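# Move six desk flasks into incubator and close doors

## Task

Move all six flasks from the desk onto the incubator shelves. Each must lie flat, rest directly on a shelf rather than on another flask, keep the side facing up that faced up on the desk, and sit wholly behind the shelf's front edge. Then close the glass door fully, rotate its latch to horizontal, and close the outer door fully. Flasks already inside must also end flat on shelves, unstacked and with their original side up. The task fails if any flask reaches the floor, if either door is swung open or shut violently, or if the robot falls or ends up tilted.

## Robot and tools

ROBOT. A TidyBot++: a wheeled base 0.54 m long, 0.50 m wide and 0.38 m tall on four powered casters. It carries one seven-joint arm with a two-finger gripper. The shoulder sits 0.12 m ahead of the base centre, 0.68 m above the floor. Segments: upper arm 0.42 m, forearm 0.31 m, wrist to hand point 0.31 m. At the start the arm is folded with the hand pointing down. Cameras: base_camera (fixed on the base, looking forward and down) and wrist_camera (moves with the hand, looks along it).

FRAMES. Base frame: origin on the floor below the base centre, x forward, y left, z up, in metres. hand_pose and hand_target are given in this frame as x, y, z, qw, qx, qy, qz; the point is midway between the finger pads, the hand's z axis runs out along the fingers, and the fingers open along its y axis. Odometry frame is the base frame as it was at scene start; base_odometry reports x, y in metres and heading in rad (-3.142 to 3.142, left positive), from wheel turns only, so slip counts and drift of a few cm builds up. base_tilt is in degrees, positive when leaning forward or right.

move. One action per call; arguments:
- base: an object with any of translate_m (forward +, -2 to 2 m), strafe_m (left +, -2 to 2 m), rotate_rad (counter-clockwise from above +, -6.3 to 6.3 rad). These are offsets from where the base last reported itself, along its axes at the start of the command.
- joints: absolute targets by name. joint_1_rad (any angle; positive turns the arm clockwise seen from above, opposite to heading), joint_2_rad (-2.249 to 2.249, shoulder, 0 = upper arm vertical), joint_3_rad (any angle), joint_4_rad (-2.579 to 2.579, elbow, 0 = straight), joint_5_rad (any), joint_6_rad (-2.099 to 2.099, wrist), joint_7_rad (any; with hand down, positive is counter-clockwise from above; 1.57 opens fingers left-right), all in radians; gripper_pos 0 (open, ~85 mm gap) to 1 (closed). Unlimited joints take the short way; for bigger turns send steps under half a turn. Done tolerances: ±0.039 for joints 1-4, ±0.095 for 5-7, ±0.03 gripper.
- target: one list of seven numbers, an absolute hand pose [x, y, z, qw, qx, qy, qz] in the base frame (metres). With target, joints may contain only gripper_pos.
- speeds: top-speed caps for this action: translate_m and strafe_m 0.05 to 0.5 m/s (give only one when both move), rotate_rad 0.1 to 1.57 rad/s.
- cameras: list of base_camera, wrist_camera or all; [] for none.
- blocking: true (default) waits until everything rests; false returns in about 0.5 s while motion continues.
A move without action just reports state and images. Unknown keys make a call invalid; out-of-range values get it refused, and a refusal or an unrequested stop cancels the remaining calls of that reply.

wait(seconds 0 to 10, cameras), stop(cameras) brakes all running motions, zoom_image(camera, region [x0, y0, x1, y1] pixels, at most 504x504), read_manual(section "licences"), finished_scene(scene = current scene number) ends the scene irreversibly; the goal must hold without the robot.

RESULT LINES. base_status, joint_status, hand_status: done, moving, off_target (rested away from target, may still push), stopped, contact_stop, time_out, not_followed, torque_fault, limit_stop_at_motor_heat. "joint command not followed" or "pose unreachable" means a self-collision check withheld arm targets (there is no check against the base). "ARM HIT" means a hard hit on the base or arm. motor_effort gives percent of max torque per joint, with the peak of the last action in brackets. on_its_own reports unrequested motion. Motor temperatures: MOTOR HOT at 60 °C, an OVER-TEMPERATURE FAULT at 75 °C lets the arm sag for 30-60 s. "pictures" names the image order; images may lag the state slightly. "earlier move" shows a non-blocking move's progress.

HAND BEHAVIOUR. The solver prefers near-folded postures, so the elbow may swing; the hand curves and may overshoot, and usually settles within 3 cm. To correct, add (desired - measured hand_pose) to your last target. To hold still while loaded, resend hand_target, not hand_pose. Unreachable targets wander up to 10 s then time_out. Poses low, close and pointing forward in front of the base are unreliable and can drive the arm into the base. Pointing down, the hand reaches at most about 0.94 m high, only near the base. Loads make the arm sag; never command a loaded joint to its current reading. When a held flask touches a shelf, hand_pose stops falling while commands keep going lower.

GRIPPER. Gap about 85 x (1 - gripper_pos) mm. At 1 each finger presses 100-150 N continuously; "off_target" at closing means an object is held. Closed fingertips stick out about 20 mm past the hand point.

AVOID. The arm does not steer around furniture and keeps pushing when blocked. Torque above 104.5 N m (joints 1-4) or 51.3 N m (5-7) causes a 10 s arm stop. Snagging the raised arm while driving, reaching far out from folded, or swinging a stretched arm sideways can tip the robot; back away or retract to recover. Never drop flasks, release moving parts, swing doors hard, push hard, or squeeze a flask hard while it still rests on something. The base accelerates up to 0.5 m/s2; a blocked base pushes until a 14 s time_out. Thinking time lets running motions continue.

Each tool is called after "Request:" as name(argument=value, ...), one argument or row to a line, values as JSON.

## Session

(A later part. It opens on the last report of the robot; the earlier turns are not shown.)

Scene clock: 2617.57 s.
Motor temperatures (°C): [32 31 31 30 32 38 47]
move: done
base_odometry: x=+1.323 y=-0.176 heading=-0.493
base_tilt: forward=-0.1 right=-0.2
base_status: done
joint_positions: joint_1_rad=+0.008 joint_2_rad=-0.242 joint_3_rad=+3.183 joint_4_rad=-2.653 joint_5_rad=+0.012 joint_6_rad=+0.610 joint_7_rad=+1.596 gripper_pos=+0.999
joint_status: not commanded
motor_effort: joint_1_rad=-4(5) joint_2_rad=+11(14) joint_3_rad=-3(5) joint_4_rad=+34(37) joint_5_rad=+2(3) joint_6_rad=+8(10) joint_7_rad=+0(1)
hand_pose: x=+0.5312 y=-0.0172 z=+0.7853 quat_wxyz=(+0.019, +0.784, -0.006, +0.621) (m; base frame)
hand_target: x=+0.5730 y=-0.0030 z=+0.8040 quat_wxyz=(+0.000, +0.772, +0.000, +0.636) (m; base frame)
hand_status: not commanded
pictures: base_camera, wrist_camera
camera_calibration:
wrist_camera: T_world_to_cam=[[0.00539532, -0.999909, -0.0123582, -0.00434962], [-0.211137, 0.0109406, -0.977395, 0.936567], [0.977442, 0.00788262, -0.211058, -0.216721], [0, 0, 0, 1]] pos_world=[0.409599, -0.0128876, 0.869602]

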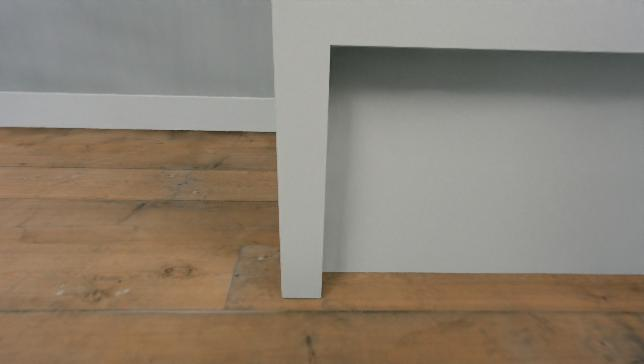

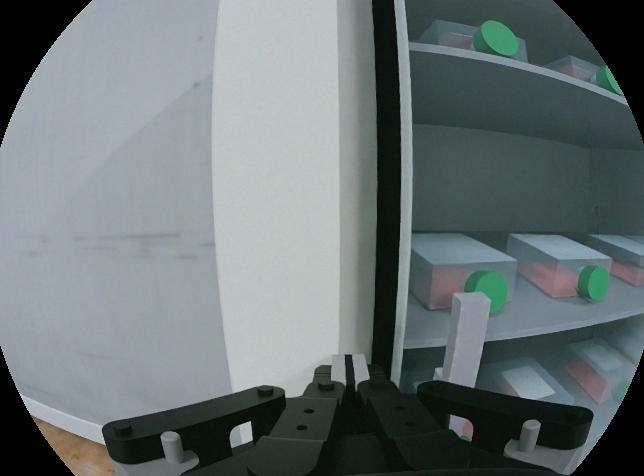

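Request:
move(
  base={"translate_m": -0.06},
  speeds={"translate_m": 0.15},
)

Scene clock: 2623.87 s.
Motor temperatures (°C): [32 31 31 30 32 38 47]
move: done
base_odometry: x=+1.270 y=-0.147 heading=-0.493
base_tilt: forward=-0.1 right=-0.2
base_status: done
joint_positions: joint_1_rad=+0.007 joint_2_rad=-0.150 joint_3_rad=+3.180 joint_4_rad=-2.569 joint_5_rad=+0.013 joint_6_rad=+0.611 joint_7_rad=+1.596 gripper_pos=+0.999
joint_status: not commanded
motor_effort: joint_1_rad=-1(3) joint_2_rad=-12(14) joint_3_rad=+0(2) joint_4_rad=+18(34) joint_5_rad=-1(1) joint_6_rad=+9(10) joint_7_rad=-1(1)
hand_pose: x=+0.5668 y=-0.0171 z=+0.7891 quat_wxyz=(+0.020, +0.786, -0.003, +0.618) (m; base frame)
hand_target: x=+0.5730 y=-0.0030 z=+0.8040 quat_wxyz=(+0.000, +0.772, +0.000, +0.636) (m; base frame)
hand_status: not commanded
pictures: base_camera, wrist_camera
camera_calibration:
wrist_camera: T_world_to_cam=[[0.00869697, -0.999931, -0.00794193, -0.00982609], [-0.217856, 0.00585674, -0.975963, 0.950405], [0.975942, 0.0102181, -0.21779, -0.244463], [0, 0, 0, 1]] pos_world=[0.445719, -0.0128937, 0.87424]

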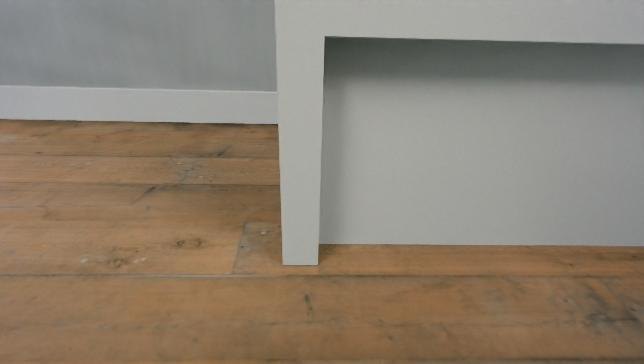

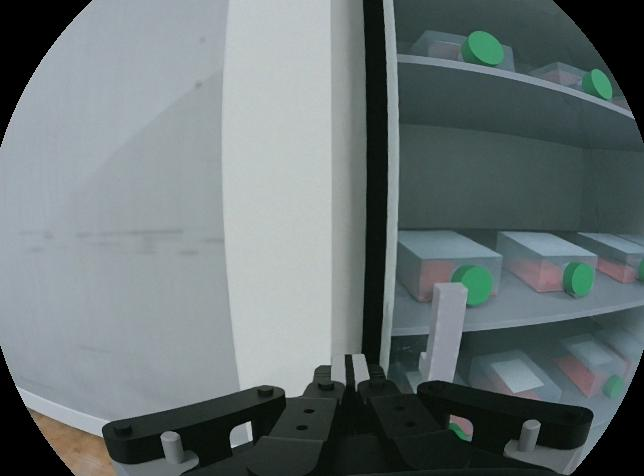

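Request:
move(
  base={"strafe_m": -0.042},
  speeds={"strafe_m": 0.12},
  cameras=[],
)

Request:
move(
  base={"translate_m": 0.065},
  speeds={"translate_m": 0.08},
)

Scene clock: 2638.00 s.
Motor temperatures (°C): [32 31 31 30 32 38 47]
move: done
base_odometry: x=+1.250 y=-0.184 heading=-0.493
base_tilt: forward=+0.0 right=-0.2
base_status: done
joint_positions: joint_1_rad=+0.006 joint_2_rad=-0.150 joint_3_rad=+3.177 joint_4_rad=-2.569 joint_5_rad=+0.013 joint_6_rad=+0.611 joint_7_rad=+1.596 gripper_pos=+0.999
joint_status: not commanded
motor_effort: joint_1_rad=+0(1) joint_2_rad=-12(13) joint_3_rad=+0(2) joint_4_rad=+18(19) joint_5_rad=+0(1) joint_6_rad=+9(10) joint_7_rad=-1(1)
hand_pose: x=+0.5668 y=-0.0154 z=+0.7891 quat_wxyz=(+0.019, +0.786, -0.001, +0.618) (m; base frame)
hand_target: x=+0.5730 y=-0.0030 z=+0.8040 quat_wxyz=(+0.000, +0.772, +0.000, +0.636) (m; base frame)
hand_status: not commanded
pictures: none
No camera images: "cameras" was empty.

Scene clock: 2639.30 s.
Motor temperatures (°C): [32 31 31 30 32 38 47]
move: done
base_odometry: x=+1.307 y=-0.215 heading=-0.493
base_tilt: forward=-0.2 right=-0.2
base_status: done
joint_positions: joint_1_rad=+0.006 joint_2_rad=-0.223 joint_3_rad=+3.180 joint_4_rad=-2.633 joint_5_rad=+0.013 joint_6_rad=+0.612 joint_7_rad=+1.596 gripper_pos=+0.999
joint_status: not commanded
motor_effort: joint_1_rad=-3(5) joint_2_rad=+5(13) joint_3_rad=-2(4) joint_4_rad=+31(33) joint_5_rad=+1(3) joint_6_rad=+9(10) joint_7_rad=+0(1)
hand_pose: x=+0.5395 y=-0.0153 z=+0.7882 quat_wxyz=(+0.019, +0.783, -0.003, +0.622) (m; base frame)
hand_target: x=+0.5730 y=-0.0030 z=+0.8040 quat_wxyz=(+0.000, +0.772, +0.000, +0.636) (m; base frame)
hand_status: not commanded
pictures: base_camera, wrist_camera
camera_calibration:
wrist_camera: T_world_to_cam=[[0.0107512, -0.999892, -0.0100338, -0.00733646], [-0.208358, 0.00757404, -0.978023, 0.940142], [0.977994, 0.0126055, -0.208254, -0.226647], [0, 0, 0, 1]] pos_world=[0.417624, -0.0115993, 0.872207]

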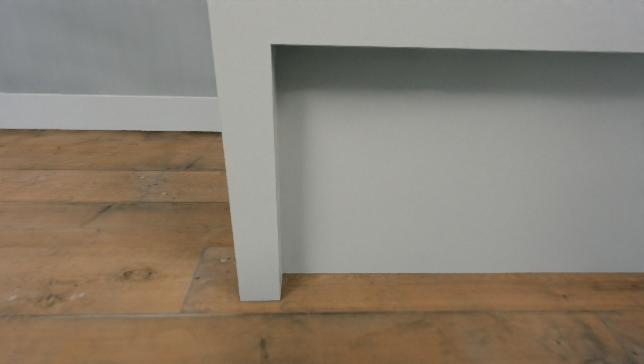

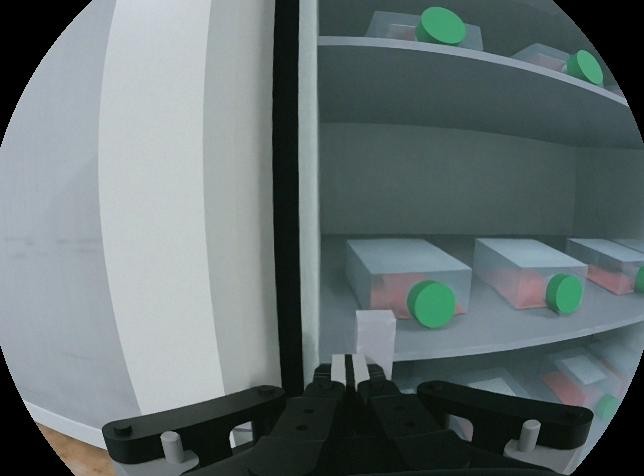

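Request:
move(
  base={"translate_m": -0.05},
  speeds={"translate_m": 0.15},
  cameras=[],
)

Request:
move(
  base={"strafe_m": 0.018},
  speeds={"strafe_m": 0.12},
  cameras=[],
)

Request:
move(
  base={"translate_m": 0.045},
  speeds={"translate_m": 0.08},
)

Request:
zoom_image(
  camera="wrist_camera",
  region=[230, 260, 470, 440],
)

Scene clock: 2654.33 s.
Motor temperatures (°C): [32 31 31 30 32 38 47]
move: done
base_odometry: x=+1.263 y=-0.191 heading=-0.493
base_tilt: forward=+0.0 right=-0.2
base_status: done
joint_positions: joint_1_rad=+0.006 joint_2_rad=-0.152 joint_3_rad=+3.179 joint_4_rad=-2.571 joint_5_rad=+0.014 joint_6_rad=+0.613 joint_7_rad=+1.596 gripper_pos=+0.999
joint_status: not commanded
motor_effort: joint_1_rad=+0(3) joint_2_rad=-12(13) joint_3_rad=+0(2) joint_4_rad=+19(30) joint_5_rad=+0(2) joint_6_rad=+9(11) joint_7_rad=+0(1)
hand_pose: x=+0.5661 y=-0.0160 z=+0.7897 quat_wxyz=(+0.019, +0.785, -0.002, +0.619) (m; base frame)
hand_target: x=+0.5730 y=-0.0030 z=+0.8040 quat_wxyz=(+0.000, +0.772, +0.000, +0.636) (m; base frame)
hand_status: not commanded
pictures: none
No camera images: "cameras" was empty.

Scene clock: 2655.03 s.
Motor temperatures (°C): [32 31 31 30 32 38 47]
move: done
base_odometry: x=+1.271 y=-0.175 heading=-0.493
base_tilt: forward=-0.1 right=-0.2
base_status: done
joint_positions: joint_1_rad=+0.005 joint_2_rad=-0.152 joint_3_rad=+3.176 joint_4_rad=-2.571 joint_5_rad=+0.014 joint_6_rad=+0.613 joint_7_rad=+1.596 gripper_pos=+0.999
joint_status: not commanded
motor_effort: joint_1_rad=+0(2) joint_2_rad=-12(15) joint_3_rad=+0(1) joint_4_rad=+18(19) joint_5_rad=-1(1) joint_6_rad=+9(10) joint_7_rad=+0(1)
hand_pose: x=+0.5662 y=-0.0139 z=+0.7895 quat_wxyz=(+0.018, +0.785, +0.000, +0.619) (m; base frame)
hand_target: x=+0.5730 y=-0.0030 z=+0.8040 quat_wxyz=(+0.000, +0.772, +0.000, +0.636) (m; base frame)
hand_status: not commanded
pictures: none
No camera images: "cameras" was empty.

Scene clock: 2656.10 s.
Motor temperatures (°C): [32 31 31 30 32 38 47]
move: done
base_odometry: x=+1.311 y=-0.197 heading=-0.492
base_tilt: forward=-0.1 right=-0.2
base_status: done
joint_positions: joint_1_rad=+0.005 joint_2_rad=-0.151 joint_3_rad=+3.176 joint_4_rad=-2.570 joint_5_rad=+0.014 joint_6_rad=+0.613 joint_7_rad=+1.596 gripper_pos=+0.999
joint_status: not commanded
motor_effort: joint_1_rad=+0(2) joint_2_rad=-12(14) joint_3_rad=+0(1) joint_4_rad=+18(20) joint_5_rad=+0(1) joint_6_rad=+9(10) joint_7_rad=-1(1)
hand_pose: x=+0.5664 y=-0.0139 z=+0.7890 quat_wxyz=(+0.018, +0.786, +0.000, +0.619) (m; base frame)
hand_target: x=+0.5730 y=-0.0030 z=+0.8040 quat_wxyz=(+0.000, +0.772, +0.000, +0.636) (m; base frame)
hand_status: not commanded
pictures: base_camera, wrist_camera
camera_calibration:
wrist_camera: T_world_to_cam=[[0.0159322, -0.99985, -0.00682937, -0.0116335], [-0.217361, 0.00320351, -0.976086, 0.949957], [0.975961, 0.0170356, -0.217277, -0.244462], [0, 0, 0, 1]] pos_world=[0.445254, -0.0105103, 0.874045]

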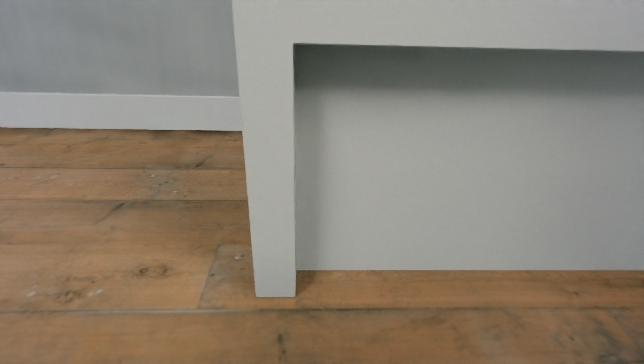

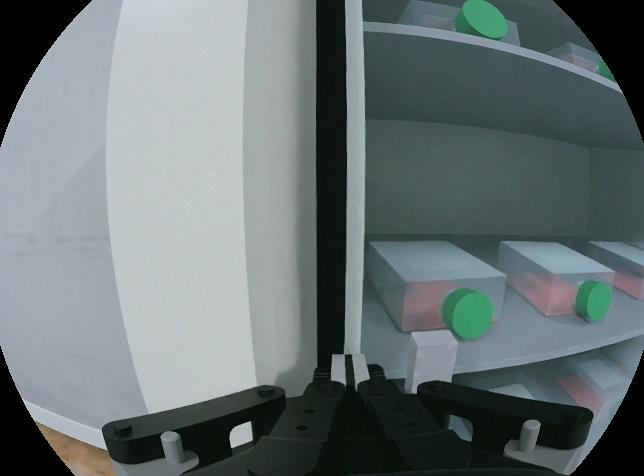

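Scaled by 2.100.

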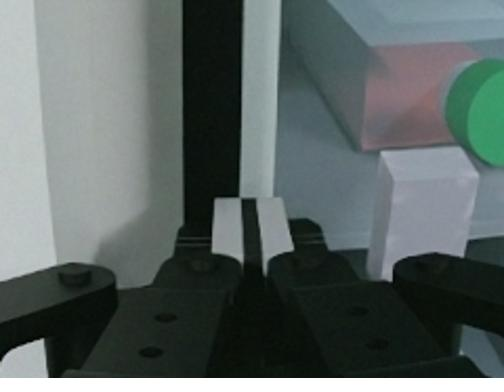

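Request:
move(
  target=[0.573, -0.003, 0.818, 0, 0.7716, 0, 0.636],
  cameras=[],
)

Request:
move(
  base={"strafe_m": -0.05},
  speeds={"strafe_m": 0.06},
)

Request:
zoom_image(
  camera="wrist_camera",
  region=[230, 260, 470, 440],
)

Scene clock: 2662.47 s.
Motor temperatures (°C): [32 31 31 30 32 38 47]
move: done
base_odometry: x=+1.311 y=-0.197 heading=-0.492
base_tilt: forward=-0.1 right=-0.2
base_status: not commanded
joint_positions: joint_1_rad=+0.005 joint_2_rad=-0.171 joint_3_rad=+3.176 joint_4_rad=-2.542 joint_5_rad=+0.014 joint_6_rad=+0.583 joint_7_rad=+1.596 gripper_pos=+0.999
joint_status: not commanded
motor_effort: joint_1_rad=+0(0) joint_2_rad=-12(13) joint_3_rad=+0(0) joint_4_rad=+19(19) joint_5_rad=+0(1) joint_6_rad=+9(10) joint_7_rad=-1(1)
hand_pose: x=+0.5706 y=-0.0142 z=+0.8040 quat_wxyz=(+0.018, +0.780, +0.000, +0.626) (m; base frame)
hand_target: x=+0.5730 y=-0.0030 z=+0.8180 quat_wxyz=(+0.000, +0.772, +0.000, +0.636) (m; base frame)
hand_status: done (0.018 m and 2.6 deg from the pose sent, 0.032 m and 3.3 deg at the start)
pictures: none
No camera images: "cameras" was empty.

Scene clock: 2663.80 s.
Motor temperatures (°C): [32 31 31 30 32 38 47]
move: done
base_odometry: x=+1.288 y=-0.241 heading=-0.491
base_tilt: forward=-0.1 right=-0.2
base_status: done
joint_positions: joint_1_rad=-0.004 joint_2_rad=-0.171 joint_3_rad=+3.173 joint_4_rad=-2.542 joint_5_rad=+0.014 joint_6_rad=+0.583 joint_7_rad=+1.596 gripper_pos=+0.999
joint_status: not commanded
motor_effort: joint_1_rad=+0(2) joint_2_rad=-11(12) joint_3_rad=+0(3) joint_4_rad=+18(20) joint_5_rad=-1(2) joint_6_rad=+9(10) joint_7_rad=-1(1)
hand_pose: x=+0.5707 y=-0.0092 z=+0.8041 quat_wxyz=(+0.015, +0.779, +0.005, +0.626) (m; base frame)
hand_target: x=+0.5730 y=-0.0030 z=+0.8180 quat_wxyz=(+0.000, +0.772, +0.000, +0.636) (m; base frame)
hand_status: not commanded
pictures: base_camera, wrist_camera
camera_calibration:
wrist_camera: T_world_to_cam=[[0.0271149, -0.999617, -0.0054602, -0.0143356], [-0.198241, -0.0000234594, -0.980153, 0.957996], [0.979778, 0.0276592, -0.198166, -0.262914], [0, 0, 0, 1]] pos_world=[0.4479, -0.00703564, 0.886804]

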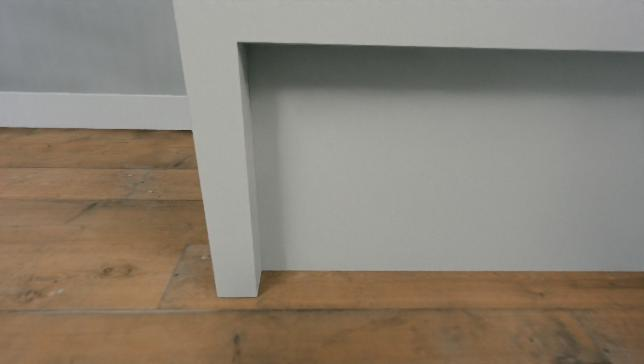

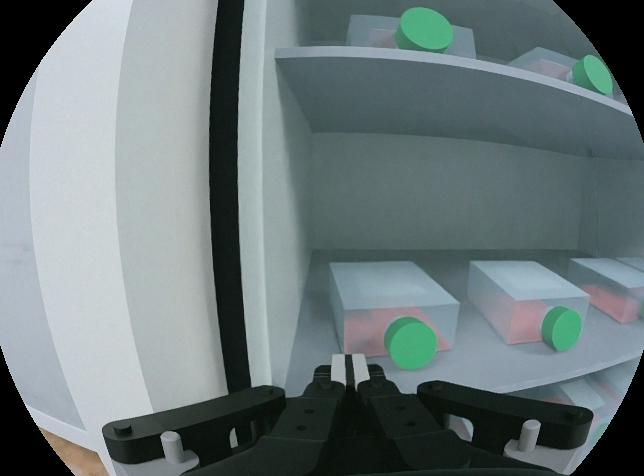

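Scaled by 2.100.

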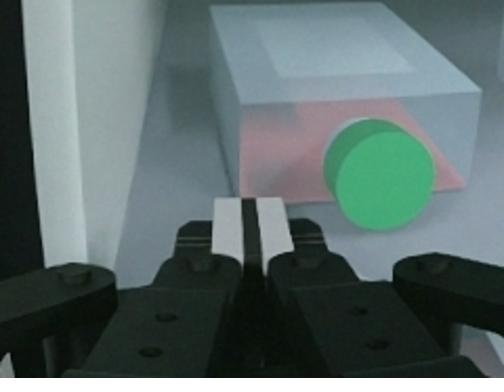

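Request:
move(
  base={"strafe_m": -0.02},
  speeds={"strafe_m": 0.06},
)

Request:
zoom_image(
  camera="wrist_camera",
  region=[230, 260, 470, 440],
)

Scene clock: 2672.17 s.
Motor temperatures (°C): [32 31 31 30 32 38 47]
move: done
base_odometry: x=+1.279 y=-0.259 heading=-0.491
base_tilt: forward=-0.1 right=-0.2
base_status: done
joint_positions: joint_1_rad=-0.004 joint_2_rad=-0.172 joint_3_rad=+3.173 joint_4_rad=-2.542 joint_5_rad=+0.014 joint_6_rad=+0.583 joint_7_rad=+1.596 gripper_pos=+0.999
joint_status: not commanded
motor_effort: joint_1_rad=+0(2) joint_2_rad=-10(14) joint_3_rad=+0(3) joint_4_rad=+20(21) joint_5_rad=+0(1) joint_6_rad=+9(10) joint_7_rad=+0(1)
hand_pose: x=+0.5706 y=-0.0091 z=+0.8044 quat_wxyz=(+0.015, +0.779, +0.005, +0.627) (m; base frame)
hand_target: x=+0.5730 y=-0.0030 z=+0.8180 quat_wxyz=(+0.000, +0.772, +0.000, +0.636) (m; base frame)
hand_status: not commanded
pictures: base_camera, wrist_camera
camera_calibration:
wrist_camera: T_world_to_cam=[[0.0272137, -0.999615, -0.00546369, -0.0143731], [-0.197721, -0.0000248945, -0.980258, 0.958031], [0.979881, 0.0277567, -0.197646, -0.263283], [0, 0, 0, 1]] pos_world=[0.4478, -0.00703587, 0.887002]

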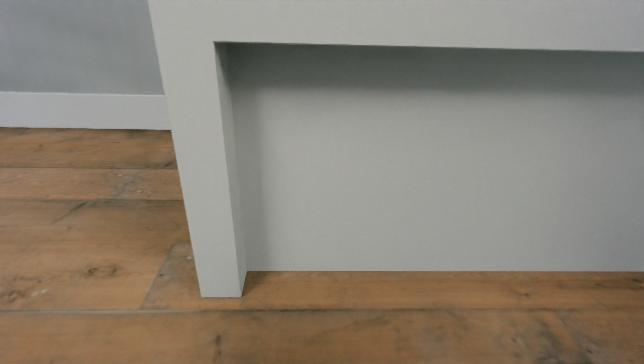

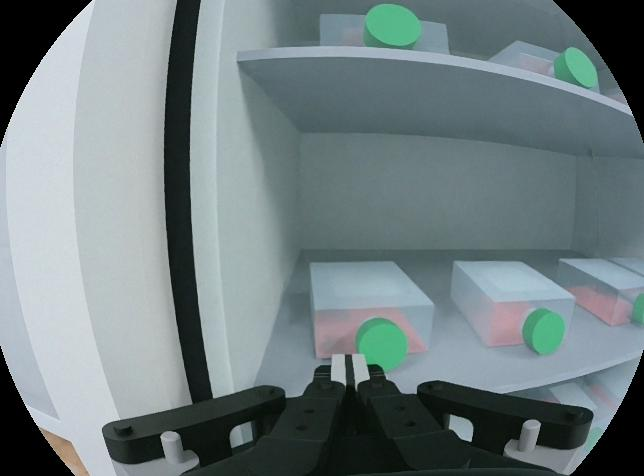

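Scaled by 2.100.

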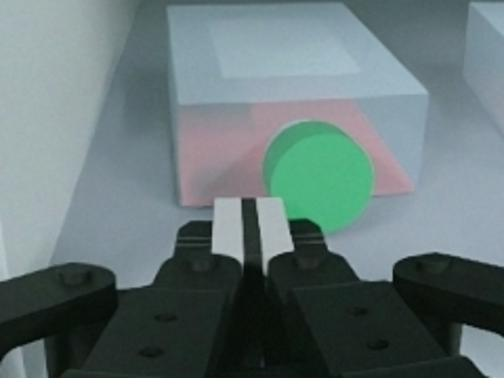

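Request:
move(
  target=[0.573, -0.003, 0.806, 0, 0.7716, 0, 0.636],
  cameras=[],
)

Request:
move(
  target=[0.573, -0.003, 0.796, 0, 0.7716, 0, 0.636],
)

Scene clock: 2700.03 s.
Motor temperatures (°C): [32 31 31 30 32 38 47]
move: done
base_odometry: x=+1.279 y=-0.259 heading=-0.491
base_tilt: forward=-0.1 right=-0.2
base_status: not commanded
joint_positions: joint_1_rad=-0.004 joint_2_rad=-0.166 joint_3_rad=+3.173 joint_4_rad=-2.556 joint_5_rad=+0.014 joint_6_rad=+0.613 joint_7_rad=+1.596 gripper_pos=+0.999
joint_status: not commanded
motor_effort: joint_1_rad=+0(1) joint_2_rad=-12(12) joint_3_rad=+0(1) joint_4_rad=+19(21) joint_5_rad=-1(1) joint_6_rad=+9(10) joint_7_rad=+0(1)
hand_pose: x=+0.5689 y=-0.0090 z=+0.8031 quat_wxyz=(+0.015, +0.776, +0.005, +0.630) (m; base frame)
hand_target: x=+0.5730 y=-0.0030 z=+0.8060 quat_wxyz=(+0.000, +0.772, +0.000, +0.636) (m; base frame)
hand_status: done (0.008 m and 2.0 deg from the pose sent, 0.007 m and 2.3 deg at the start)
pictures: none
No camera images: "cameras" was empty.

Scene clock: 2700.77 s.
Motor temperatures (°C): [32 31 31 30 32 38 47]
move: done
base_odometry: x=+1.279 y=-0.259 heading=-0.491
base_tilt: forward=+0.0 right=-0.2
base_status: not commanded
joint_positions: joint_1_rad=-0.004 joint_2_rad=-0.138 joint_3_rad=+3.173 joint_4_rad=-2.576 joint_5_rad=+0.014 joint_6_rad=+0.654 joint_7_rad=+1.596 gripper_pos=+0.999
joint_status: not commanded
motor_effort: joint_1_rad=+0(1) joint_2_rad=-12(13) joint_3_rad=+0(0) joint_4_rad=+19(19) joint_5_rad=-1(1) joint_6_rad=+9(10) joint_7_rad=-1(1)
hand_pose: x=+0.5692 y=-0.0087 z=+0.7930 quat_wxyz=(+0.015, +0.778, +0.005, +0.628) (m; base frame)
hand_target: x=+0.5730 y=-0.0030 z=+0.7960 quat_wxyz=(+0.000, +0.772, +0.000, +0.636) (m; base frame)
hand_status: done (0.008 m and 2.2 deg from the pose sent, 0.010 m and 2.0 deg at the start)
pictures: base_camera, wrist_camera
camera_calibration:
wrist_camera: T_world_to_cam=[[0.0277229, -0.999603, -0.00497994, -0.014643], [-0.194919, -0.000519525, -0.980819, 0.945361], [0.980427, 0.0281619, -0.194856, -0.266645], [0, 0, 0, 1]] pos_world=[0.446102, -0.00663684, 0.875198]

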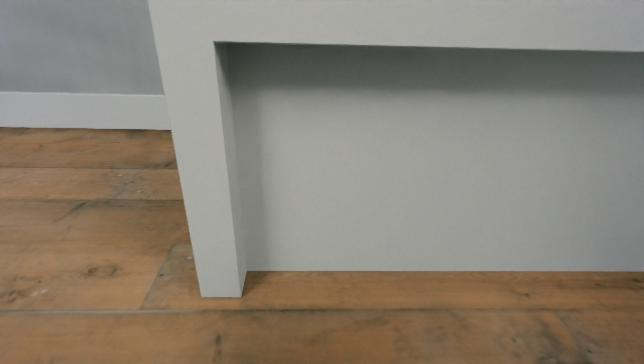

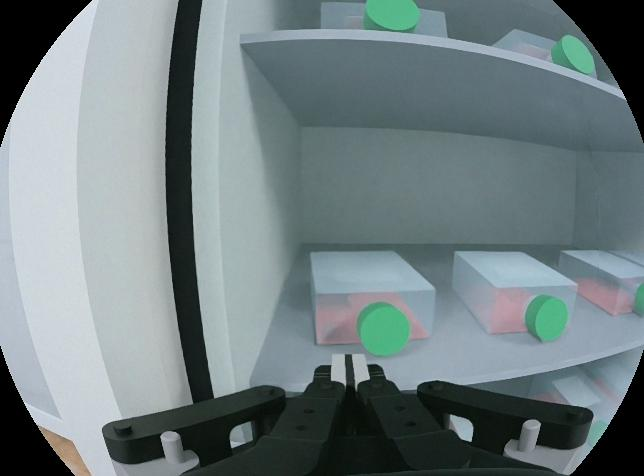

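Request:
move(
  target=[0.573, -0.003, 0.788, 0, 0.7716, 0, 0.636],
  cameras=[],
)

Request:
move(
  base={"translate_m": -0.16},
  speeds={"translate_m": 0.15},
)

Request:
zoom_image(
  camera="wrist_camera",
  region=[160, 220, 440, 420],
)

Scene clock: 2705.83 s.
Motor temperatures (°C): [32 31 31 30 32 38 47]
move: done
base_odometry: x=+1.279 y=-0.259 heading=-0.491
base_tilt: forward=+0.0 right=-0.2
base_status: not commanded
joint_positions: joint_1_rad=-0.004 joint_2_rad=-0.121 joint_3_rad=+3.173 joint_4_rad=-2.590 joint_5_rad=+0.014 joint_6_rad=+0.699 joint_7_rad=+1.596 gripper_pos=+0.999
joint_status: not commanded
motor_effort: joint_1_rad=+0(1) joint_2_rad=-11(12) joint_3_rad=+0(1) joint_4_rad=+20(20) joint_5_rad=-1(1) joint_6_rad=+9(9) joint_7_rad=+0(1)
hand_pose: x=+0.5694 y=-0.0086 z=+0.7919 quat_wxyz=(+0.015, +0.774, +0.005, +0.633) (m; base frame)
hand_target: x=+0.5761 y=-0.0031 z=+0.7930 quat_wxyz=(+0.000, +0.768, +0.000, +0.640) (m; base frame)
hand_status: done (0.008 m and 1.9 deg from the pose sent, 0.008 m and 2.2 deg at the start; a joint's target at an end of its range on 11 of 11 steps)
pictures: none
No camera images: "cameras" was empty.

Scene clock: 2707.53 s.
Motor temperatures (°C): [32 31 31 30 32 38 47]
move: done
base_odometry: x=+1.137 y=-0.183 heading=-0.491
base_tilt: forward=+0.0 right=-0.1
base_status: done
joint_positions: joint_1_rad=-0.004 joint_2_rad=-0.101 joint_3_rad=+3.173 joint_4_rad=-2.590 joint_5_rad=+0.014 joint_6_rad=+0.699 joint_7_rad=+1.596 gripper_pos=+0.999
joint_status: not commanded
motor_effort: joint_1_rad=+0(1) joint_2_rad=-13(15) joint_3_rad=+0(1) joint_4_rad=+18(19) joint_5_rad=-1(1) joint_6_rad=+9(10) joint_7_rad=+0(1)
hand_pose: x=+0.5716 y=-0.0086 z=+0.7831 quat_wxyz=(+0.015, +0.780, +0.005, +0.625) (m; base frame)
hand_target: x=+0.5761 y=-0.0031 z=+0.7930 quat_wxyz=(+0.000, +0.768, +0.000, +0.640) (m; base frame)
hand_status: not commanded
pictures: base_camera, wrist_camera
camera_calibration:
wrist_camera: T_world_to_cam=[[0.0280146, -0.999597, -0.00458463, -0.0150431], [-0.200308, -0.00112028, -0.979732, 0.938393], [0.979332, 0.0283651, -0.200258, -0.266117], [0, 0, 0, 1]] pos_world=[0.449005, -0.00643735, 0.866013]

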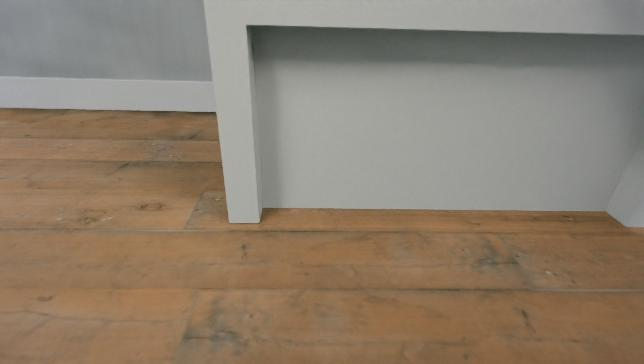

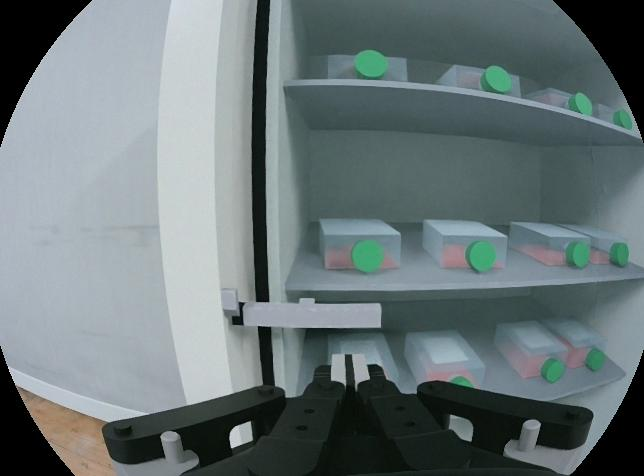

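Scaled by 1.800.

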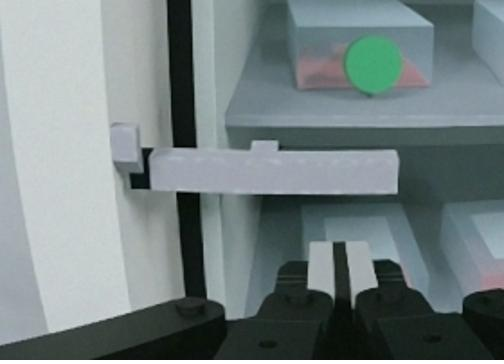

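Request:
move(
  base={"translate_m": -0.5},
  joints={"joint_1_rad": 0.0, "joint_2_rad": -0.24, "joint_3_rad": 3.1416, "joint_4_rad": -1.635, "joint_5_rad": 0, "joint_6_rad": -0.61, "joint_7_rad": 1.66},
  cameras=[],
)

Request:
move(
  base={"rotate_rad": -1.2},
)

Scene clock: 2727.03 s.
Motor temperatures (°C): [32 31 31 30 32 38 47]
move: done
base_odometry: x=+0.696 y=+0.052 heading=-0.490
base_tilt: forward=+0.0 right=-0.2
base_status: done
joint_positions: joint_1_rad=-0.004 joint_2_rad=-0.227 joint_3_rad=+3.155 joint_4_rad=-1.659 joint_5_rad=+0.014 joint_6_rad=-0.567 joint_7_rad=+1.596 gripper_pos=+0.999
joint_status: all done
motor_effort: joint_1_rad=+0(1) joint_2_rad=-14(20) joint_3_rad=+0(2) joint_4_rad=+24(25) joint_5_rad=+0(2) joint_6_rad=+9(10) joint_7_rad=-1(2)
hand_pose: x=+0.6188 y=-0.0065 z=+1.0062 quat_wxyz=(+0.015, +0.841, +0.009, +0.541) (m; base frame)
hand_target: x=+0.6109 y=+0.0013 z=+1.0145 quat_wxyz=(+0.024, +0.842, +0.038, +0.538) (m; base frame)
hand_status: not commanded
pictures: none
No camera images: "cameras" was empty.

Scene clock: 2729.10 s.
Motor temperatures (°C): [32 31 31 30 32 38 47]
move: done
base_odometry: x=+0.696 y=+0.052 heading=-1.688
base_tilt: forward=-0.1 right=-0.2
base_status: done
joint_positions: joint_1_rad=-0.003 joint_2_rad=-0.227 joint_3_rad=+3.148 joint_4_rad=-1.659 joint_5_rad=+0.014 joint_6_rad=-0.569 joint_7_rad=+1.596 gripper_pos=+0.999
joint_status: not commanded
motor_effort: joint_1_rad=+0(2) joint_2_rad=-14(16) joint_3_rad=+0(3) joint_4_rad=+24(24) joint_5_rad=+0(1) joint_6_rad=+9(10) joint_7_rad=+0(1)
hand_pose: x=+0.6185 y=-0.0035 z=+1.0057 quat_wxyz=(+0.014, +0.842, +0.012, +0.540) (m; base frame)
hand_target: x=+0.6109 y=+0.0013 z=+1.0145 quat_wxyz=(+0.024, +0.842, +0.038, +0.538) (m; base frame)
hand_status: not commanded
pictures: base_camera, wrist_camera
camera_calibration:
wrist_camera: T_world_to_cam=[[0.0350899, -0.999362, -0.00666141, -0.0125464], [-0.401098, -0.00797773, -0.916, 1.226], [0.915363, 0.0348142, -0.401122, -0.0259997], [0, 0, 0, 1]] pos_world=[0.515986, -0.00185255, 1.1125]

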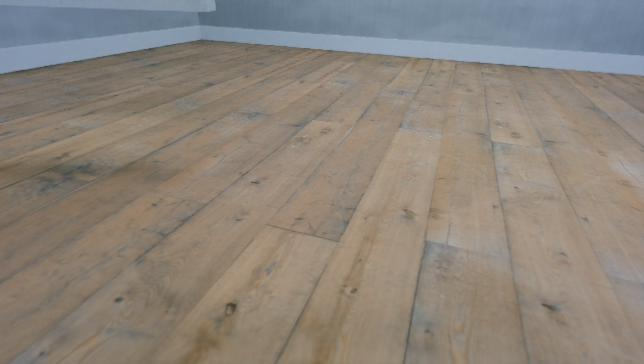

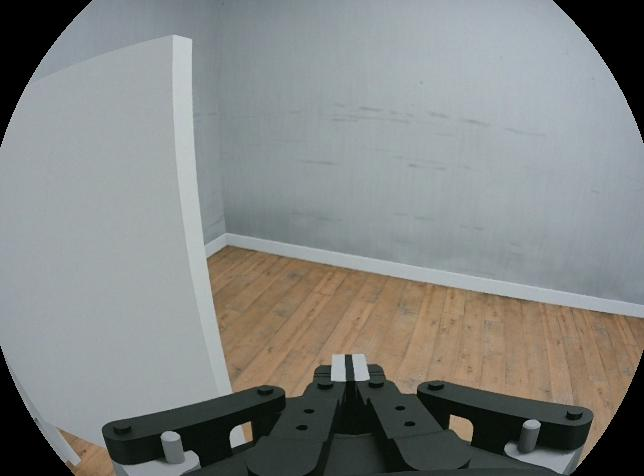

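Request:
move(
  base={"rotate_rad": 1.19},
  cameras=[],
)

Request:
move(
  base={"strafe_m": -1.0, "translate_m": -0.08},
)

Request:
move(
  base={"translate_m": 0.14},
  speeds={"translate_m": 0.2},
)

Scene clock: 2744.80 s.
Motor temperatures (°C): [32 31 31 30 32 38 47]
move: done
base_odometry: x=+0.696 y=+0.052 heading=-0.500
base_tilt: forward=-0.1 right=-0.2
base_status: done
joint_positions: joint_1_rad=-0.002 joint_2_rad=-0.227 joint_3_rad=+3.137 joint_4_rad=-1.659 joint_5_rad=+0.014 joint_6_rad=-0.570 joint_7_rad=+1.596 gripper_pos=+0.999
joint_status: not commanded
motor_effort: joint_1_rad=+0(2) joint_2_rad=-14(16) joint_3_rad=+0(3) joint_4_rad=+24(24) joint_5_rad=+0(1) joint_6_rad=+9(9) joint_7_rad=+0(1)
hand_pose: x=+0.6183 y=+0.0028 z=+1.0055 quat_wxyz=(+0.012, +0.842, +0.017, +0.540) (m; base frame)
hand_target: x=+0.6109 y=+0.0013 z=+1.0145 quat_wxyz=(+0.024, +0.842, +0.038, +0.538) (m; base frame)
hand_status: not commanded
pictures: none
No camera images: "cameras" was empty.

Scene clock: 2747.77 s.
Motor temperatures (°C): [32 31 31 30 32 38 47]
move: done
base_odometry: x=+0.146 y=-0.787 heading=-0.499
base_tilt: forward=-0.1 right=-0.3
base_status: done
joint_positions: joint_1_rad=-0.172 joint_2_rad=-0.244 joint_3_rad=+2.940 joint_4_rad=-1.635 joint_5_rad=-0.108 joint_6_rad=-0.605 joint_7_rad=+1.598 gripper_pos=+0.999
joint_status: not commanded
motor_effort: joint_1_rad=+30(37) joint_2_rad=-10(16) joint_3_rad=+38(46) joint_4_rad=+22(26) joint_5_rad=+17(22) joint_6_rad=+9(13) joint_7_rad=-1(2)
hand_pose: x=+0.5631 y=+0.2108 z=+1.0147 quat_wxyz=(-0.121, +0.826, +0.158, +0.527) (m; base frame)
hand_target: x=+0.6109 y=+0.0013 z=+1.0145 quat_wxyz=(+0.024, +0.842, +0.038, +0.538) (m; base frame)
hand_status: not commanded
pictures: base_camera, wrist_camera
camera_calibration:
wrist_camera: T_world_to_cam=[[0.414528, -0.90691, -0.0753767, 0.0401543], [-0.39094, -0.102668, -0.914672, 1.22661], [0.821786, 0.408625, -0.397106, -0.00934564], [0, 0, 0, 1]] pos_world=[0.470565, 0.166169, 1.12126]

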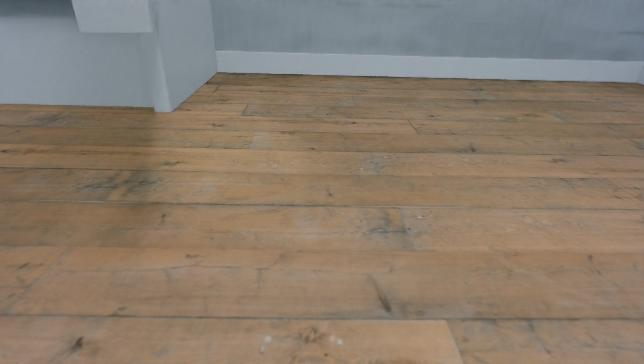

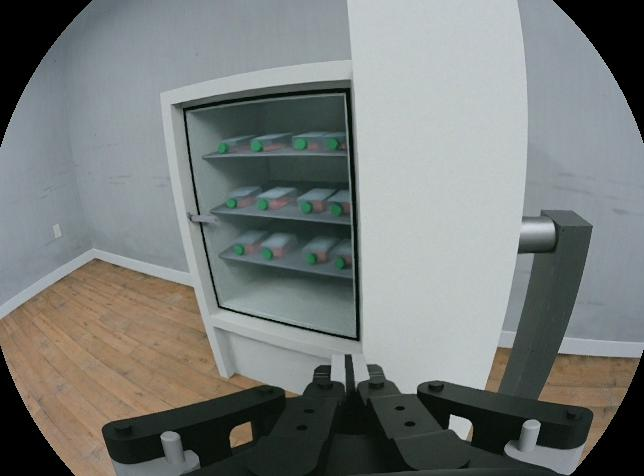

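Scene clock: 2750.83 s.
Motor temperatures (°C): [32 31 31 30 32 38 47]
move: time_out
base_odometry: x=+0.266 y=-0.852 heading=-0.493
base_tilt: forward=-0.1 right=-0.3
base_status: translate_m time_out (by the wheels' count: +0.136 of +0.140)
joint_positions: joint_1_rad=-0.174 joint_2_rad=-0.477 joint_3_rad=+2.955 joint_4_rad=-1.670 joint_5_rad=-0.162 joint_6_rad=-0.883 joint_7_rad=+1.598 gripper_pos=+0.999
joint_status: not commanded
motor_effort: joint_1_rad=+28(34) joint_2_rad=+40(45) joint_3_rad=+37(45) joint_4_rad=+27(30) joint_5_rad=+23(28) joint_6_rad=+42(48) joint_7_rad=+0(2)
hand_pose: x=+0.4453 y=+0.1890 z=+1.0156 quat_wxyz=(-0.121, +0.847, +0.166, +0.490) (m; base frame)
hand_target: x=+0.6109 y=+0.0013 z=+1.0145 quat_wxyz=(+0.024, +0.842, +0.038, +0.538) (m; base frame)
hand_status: not commanded
pictures: base_camera, wrist_camera
camera_calibration:
wrist_camera: T_world_to_cam=[[0.423668, -0.901625, -0.0870483, 0.0760547], [-0.460546, -0.131657, -0.877818, 1.17811], [0.780002, 0.411993, -0.471019, 0.189799], [0, 0, 0, 1]] pos_world=[0.362309, 0.145484, 1.13019]

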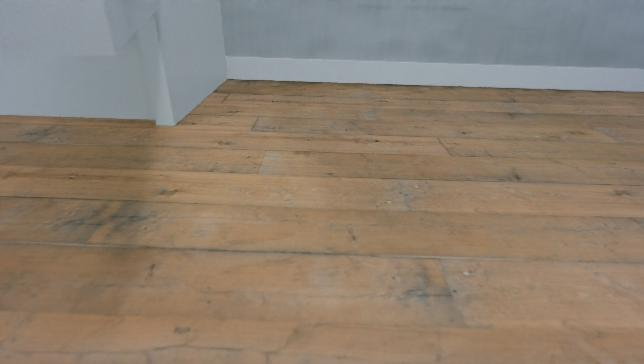

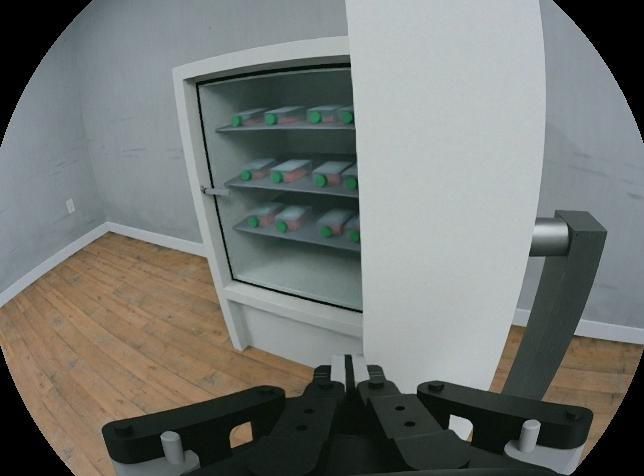

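Request:
move(
  base={"translate_m": -0.35},
  speeds={"translate_m": 0.25},
)

Scene clock: 2758.97 s.
Motor temperatures (°C): [32 31 31 30 32 39 47]
move: done
base_odometry: x=-0.042 y=-0.687 heading=-0.495
base_tilt: forward=+0.0 right=-0.2
base_status: done
joint_positions: joint_1_rad=+0.009 joint_2_rad=-0.240 joint_3_rad=+3.145 joint_4_rad=-1.645 joint_5_rad=-0.002 joint_6_rad=-0.635 joint_7_rad=+1.598 gripper_pos=+0.999
joint_status: not commanded
motor_effort: joint_1_rad=+0(28) joint_2_rad=-14(41) joint_3_rad=+0(38) joint_4_rad=+24(27) joint_5_rad=+0(24) joint_6_rad=+9(42) joint_7_rad=+0(1)
hand_pose: x=+0.6069 y=-0.0045 z=+1.0016 quat_wxyz=(+0.009, +0.852, +0.006, +0.523) (m; base frame)
hand_target: x=+0.6109 y=+0.0013 z=+1.0145 quat_wxyz=(+0.024, +0.842, +0.038, +0.538) (m; base frame)
hand_status: not commanded
pictures: base_camera, wrist_camera
camera_calibration:
wrist_camera: T_world_to_cam=[[0.0291501, -0.999329, -0.0221811, 0.0059952], [-0.436597, 0.00723275, -0.899628, 1.22275], [0.899185, 0.0359085, -0.436093, 0.0278908], [0, 0, 0, 1]] pos_world=[0.508595, -0.00385417, 1.11231]

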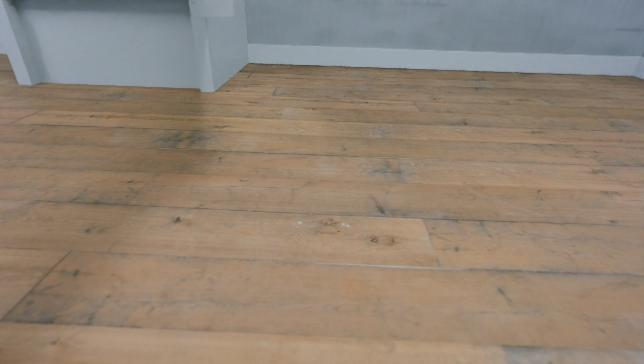

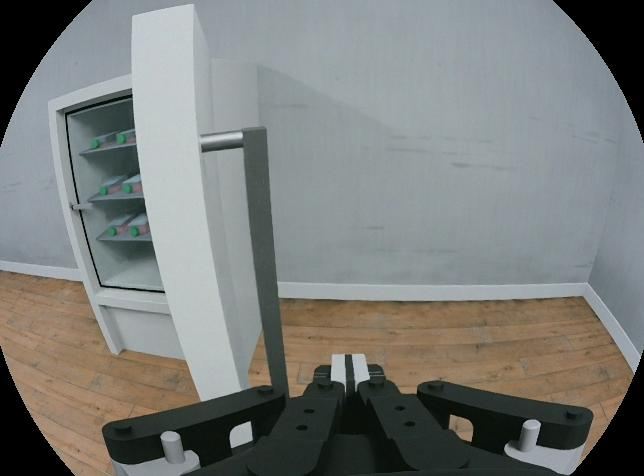

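Request:
move(
  base={"strafe_m": -0.5},
  cameras=[],
)

Request:
move(
  base={"translate_m": 1.0},
  cameras=["base_camera"],
)

Request:
move(
  base={"rotate_rad": 1.3},
)

Scene clock: 2798.90 s.
Motor temperatures (°C): [32 31 31 30 32 38 47]
move: done
base_odometry: x=-0.280 y=-1.127 heading=-0.495
base_tilt: forward=-0.1 right=-0.2
base_status: done
joint_positions: joint_1_rad=+0.009 joint_2_rad=-0.240 joint_3_rad=+3.147 joint_4_rad=-1.645 joint_5_rad=-0.002 joint_6_rad=-0.635 joint_7_rad=+1.598 gripper_pos=+0.999
joint_status: not commanded
motor_effort: joint_1_rad=+0(2) joint_2_rad=-13(15) joint_3_rad=+1(2) joint_4_rad=+23(24) joint_5_rad=+0(1) joint_6_rad=+8(10) joint_7_rad=+0(1)
hand_pose: x=+0.6069 y=-0.0053 z=+1.0016 quat_wxyz=(+0.009, +0.852, +0.005, +0.523) (m; base frame)
hand_target: x=+0.6109 y=+0.0013 z=+1.0145 quat_wxyz=(+0.024, +0.842, +0.038, +0.538) (m; base frame)
hand_status: not commanded
pictures: none
No camera images: "cameras" was empty.

Scene clock: 2802.03 s.
Motor temperatures (°C): [32 31 31 30 32 38 47]
move: done
base_odometry: x=+0.600 y=-1.602 heading=-0.496
base_tilt: forward=+0.0 right=-0.3
base_status: done
joint_positions: joint_1_rad=+0.009 joint_2_rad=-0.239 joint_3_rad=+3.147 joint_4_rad=-1.645 joint_5_rad=-0.002 joint_6_rad=-0.635 joint_7_rad=+1.598 gripper_pos=+0.999
joint_status: not commanded
motor_effort: joint_1_rad=+0(1) joint_2_rad=-12(17) joint_3_rad=+0(1) joint_4_rad=+23(24) joint_5_rad=-1(1) joint_6_rad=+8(10) joint_7_rad=-1(1)
hand_pose: x=+0.6072 y=-0.0053 z=+1.0010 quat_wxyz=(+0.009, +0.852, +0.005, +0.523) (m; base frame)
hand_target: x=+0.6109 y=+0.0013 z=+1.0145 quat_wxyz=(+0.024, +0.842, +0.038, +0.538) (m; base frame)
hand_status: not commanded
pictures: base_camera

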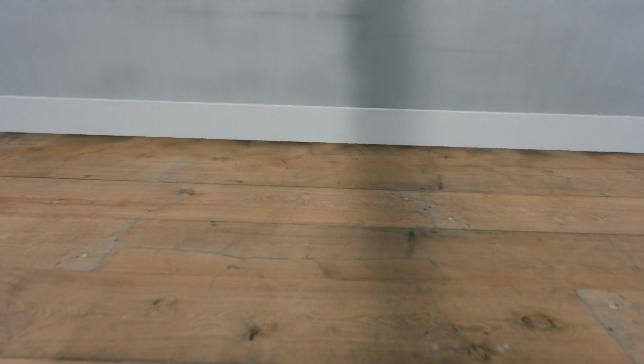

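Scene clock: 2804.17 s.
Motor temperatures (°C): [32 31 31 30 32 38 47]
move: done
base_odometry: x=+0.600 y=-1.602 heading=+0.803
base_tilt: forward=-0.1 right=-0.2
base_status: done
joint_positions: joint_1_rad=+0.007 joint_2_rad=-0.239 joint_3_rad=+3.138 joint_4_rad=-1.645 joint_5_rad=-0.002 joint_6_rad=-0.635 joint_7_rad=+1.598 gripper_pos=+0.999
joint_status: not commanded
motor_effort: joint_1_rad=+0(3) joint_2_rad=-13(16) joint_3_rad=+1(4) joint_4_rad=+23(24) joint_5_rad=+0(2) joint_6_rad=+8(10) joint_7_rad=-1(1)
hand_pose: x=+0.6072 y=+0.0002 z=+1.0010 quat_wxyz=(+0.007, +0.852, +0.010, +0.523) (m; base frame)
hand_target: x=+0.6109 y=+0.0013 z=+1.0145 quat_wxyz=(+0.024, +0.842, +0.038, +0.538) (m; base frame)
hand_status: not commanded
pictures: base_camera, wrist_camera
camera_calibration:
wrist_camera: T_world_to_cam=[[0.0377036, -0.999075, -0.0206589, 0.00390572], [-0.437667, 0.00207537, -0.899135, 1.22247], [0.898346, 0.0429424, -0.437185, 0.0287746], [0, 0, 0, 1]] pos_world=[0.509038, 0.000129379, 1.11182]

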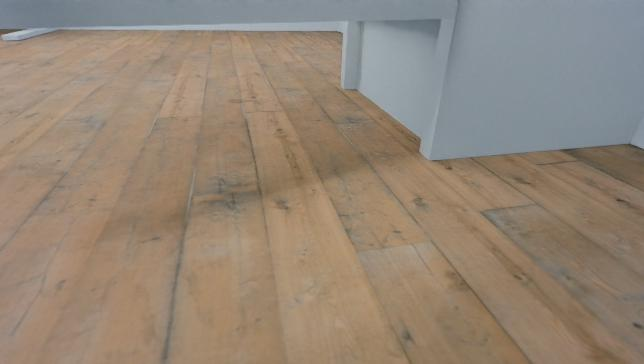

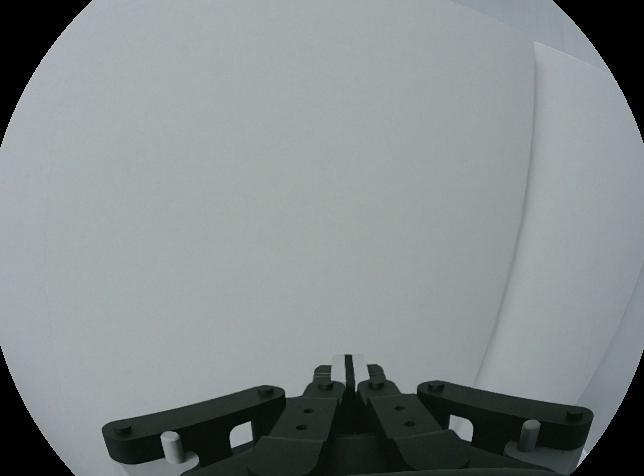

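Request:
move(
  base={"rotate_rad": 0.35},
)

Scene clock: 2821.53 s.
Motor temperatures (°C): [32 31 31 30 32 38 47]
move: done
base_odometry: x=+0.600 y=-1.602 heading=+1.151
base_tilt: forward=-0.1 right=-0.2
base_status: done
joint_positions: joint_1_rad=+0.006 joint_2_rad=-0.239 joint_3_rad=+3.137 joint_4_rad=-1.645 joint_5_rad=-0.002 joint_6_rad=-0.635 joint_7_rad=+1.598 gripper_pos=+0.999
joint_status: not commanded
motor_effort: joint_1_rad=+0(2) joint_2_rad=-13(14) joint_3_rad=+0(3) joint_4_rad=+23(24) joint_5_rad=+0(1) joint_6_rad=+9(9) joint_7_rad=+0(1)
hand_pose: x=+0.6072 y=+0.0016 z=+1.0010 quat_wxyz=(+0.007, +0.852, +0.011, +0.523) (m; base frame)
hand_target: x=+0.6109 y=+0.0013 z=+1.0145 quat_wxyz=(+0.024, +0.842, +0.038, +0.538) (m; base frame)
hand_status: not commanded
pictures: base_camera, wrist_camera
camera_calibration:
wrist_camera: T_world_to_cam=[[0.0402505, -0.998984, -0.0202477, 0.00334958], [-0.437654, 0.000590392, -0.899143, 1.22244], [0.898242, 0.0450525, -0.437186, 0.028854], [0, 0, 0, 1]] pos_world=[0.508951, 0.00132452, 1.11183]

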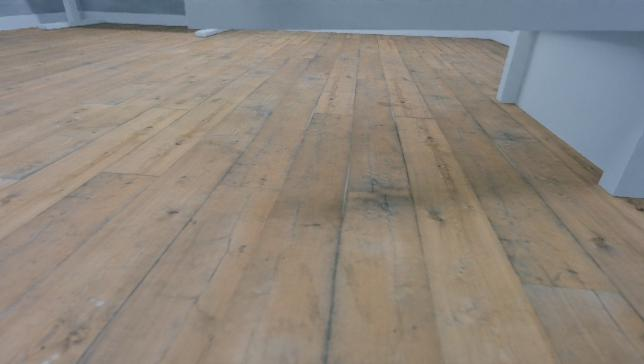

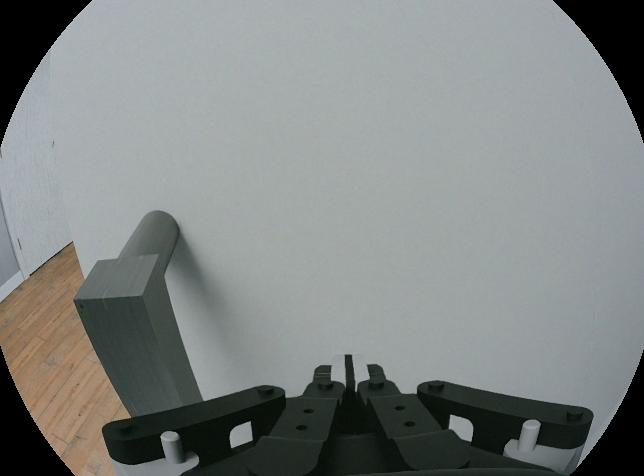

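Request:
move(
  base={"translate_m": 0.17, "strafe_m": -0.05},
  speeds={"translate_m": 0.1},
)

Scene clock: 2832.10 s.
Motor temperatures (°C): [32 31 31 30 32 38 47]
move: done
base_odometry: x=+0.715 y=-1.467 heading=+1.152
base_tilt: forward=+0.0 right=-0.2
base_status: done
joint_positions: joint_1_rad=+0.006 joint_2_rad=-0.241 joint_3_rad=+3.137 joint_4_rad=-1.646 joint_5_rad=-0.002 joint_6_rad=-0.637 joint_7_rad=+1.598 gripper_pos=+0.999
joint_status: not commanded
motor_effort: joint_1_rad=+0(1) joint_2_rad=-13(16) joint_3_rad=+0(2) joint_4_rad=+24(26) joint_5_rad=+0(1) joint_6_rad=+8(15) joint_7_rad=-1(1)
hand_pose: x=+0.6060 y=+0.0015 z=+1.0013 quat_wxyz=(+0.007, +0.852, +0.011, +0.523) (m; base frame)
hand_target: x=+0.6109 y=+0.0013 z=+1.0145 quat_wxyz=(+0.024, +0.842, +0.038, +0.538) (m; base frame)
hand_status: not commanded
pictures: base_camera, wrist_camera
camera_calibration:
wrist_camera: T_world_to_cam=[[0.0399802, -0.998993, -0.0203478, 0.00354918], [-0.437782, 0.000792514, -0.899081, 1.22222], [0.898192, 0.0448534, -0.43731, 0.0301426], [0, 0, 0, 1]] pos_world=[0.50785, 0.00122498, 1.11213]

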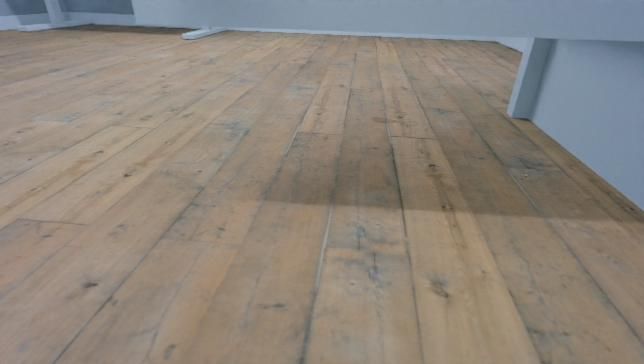

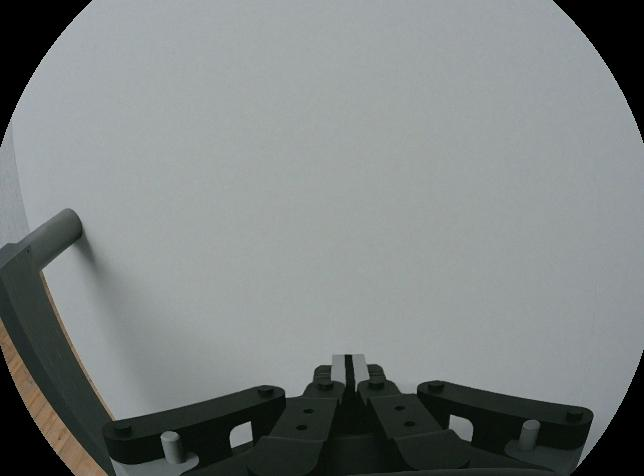

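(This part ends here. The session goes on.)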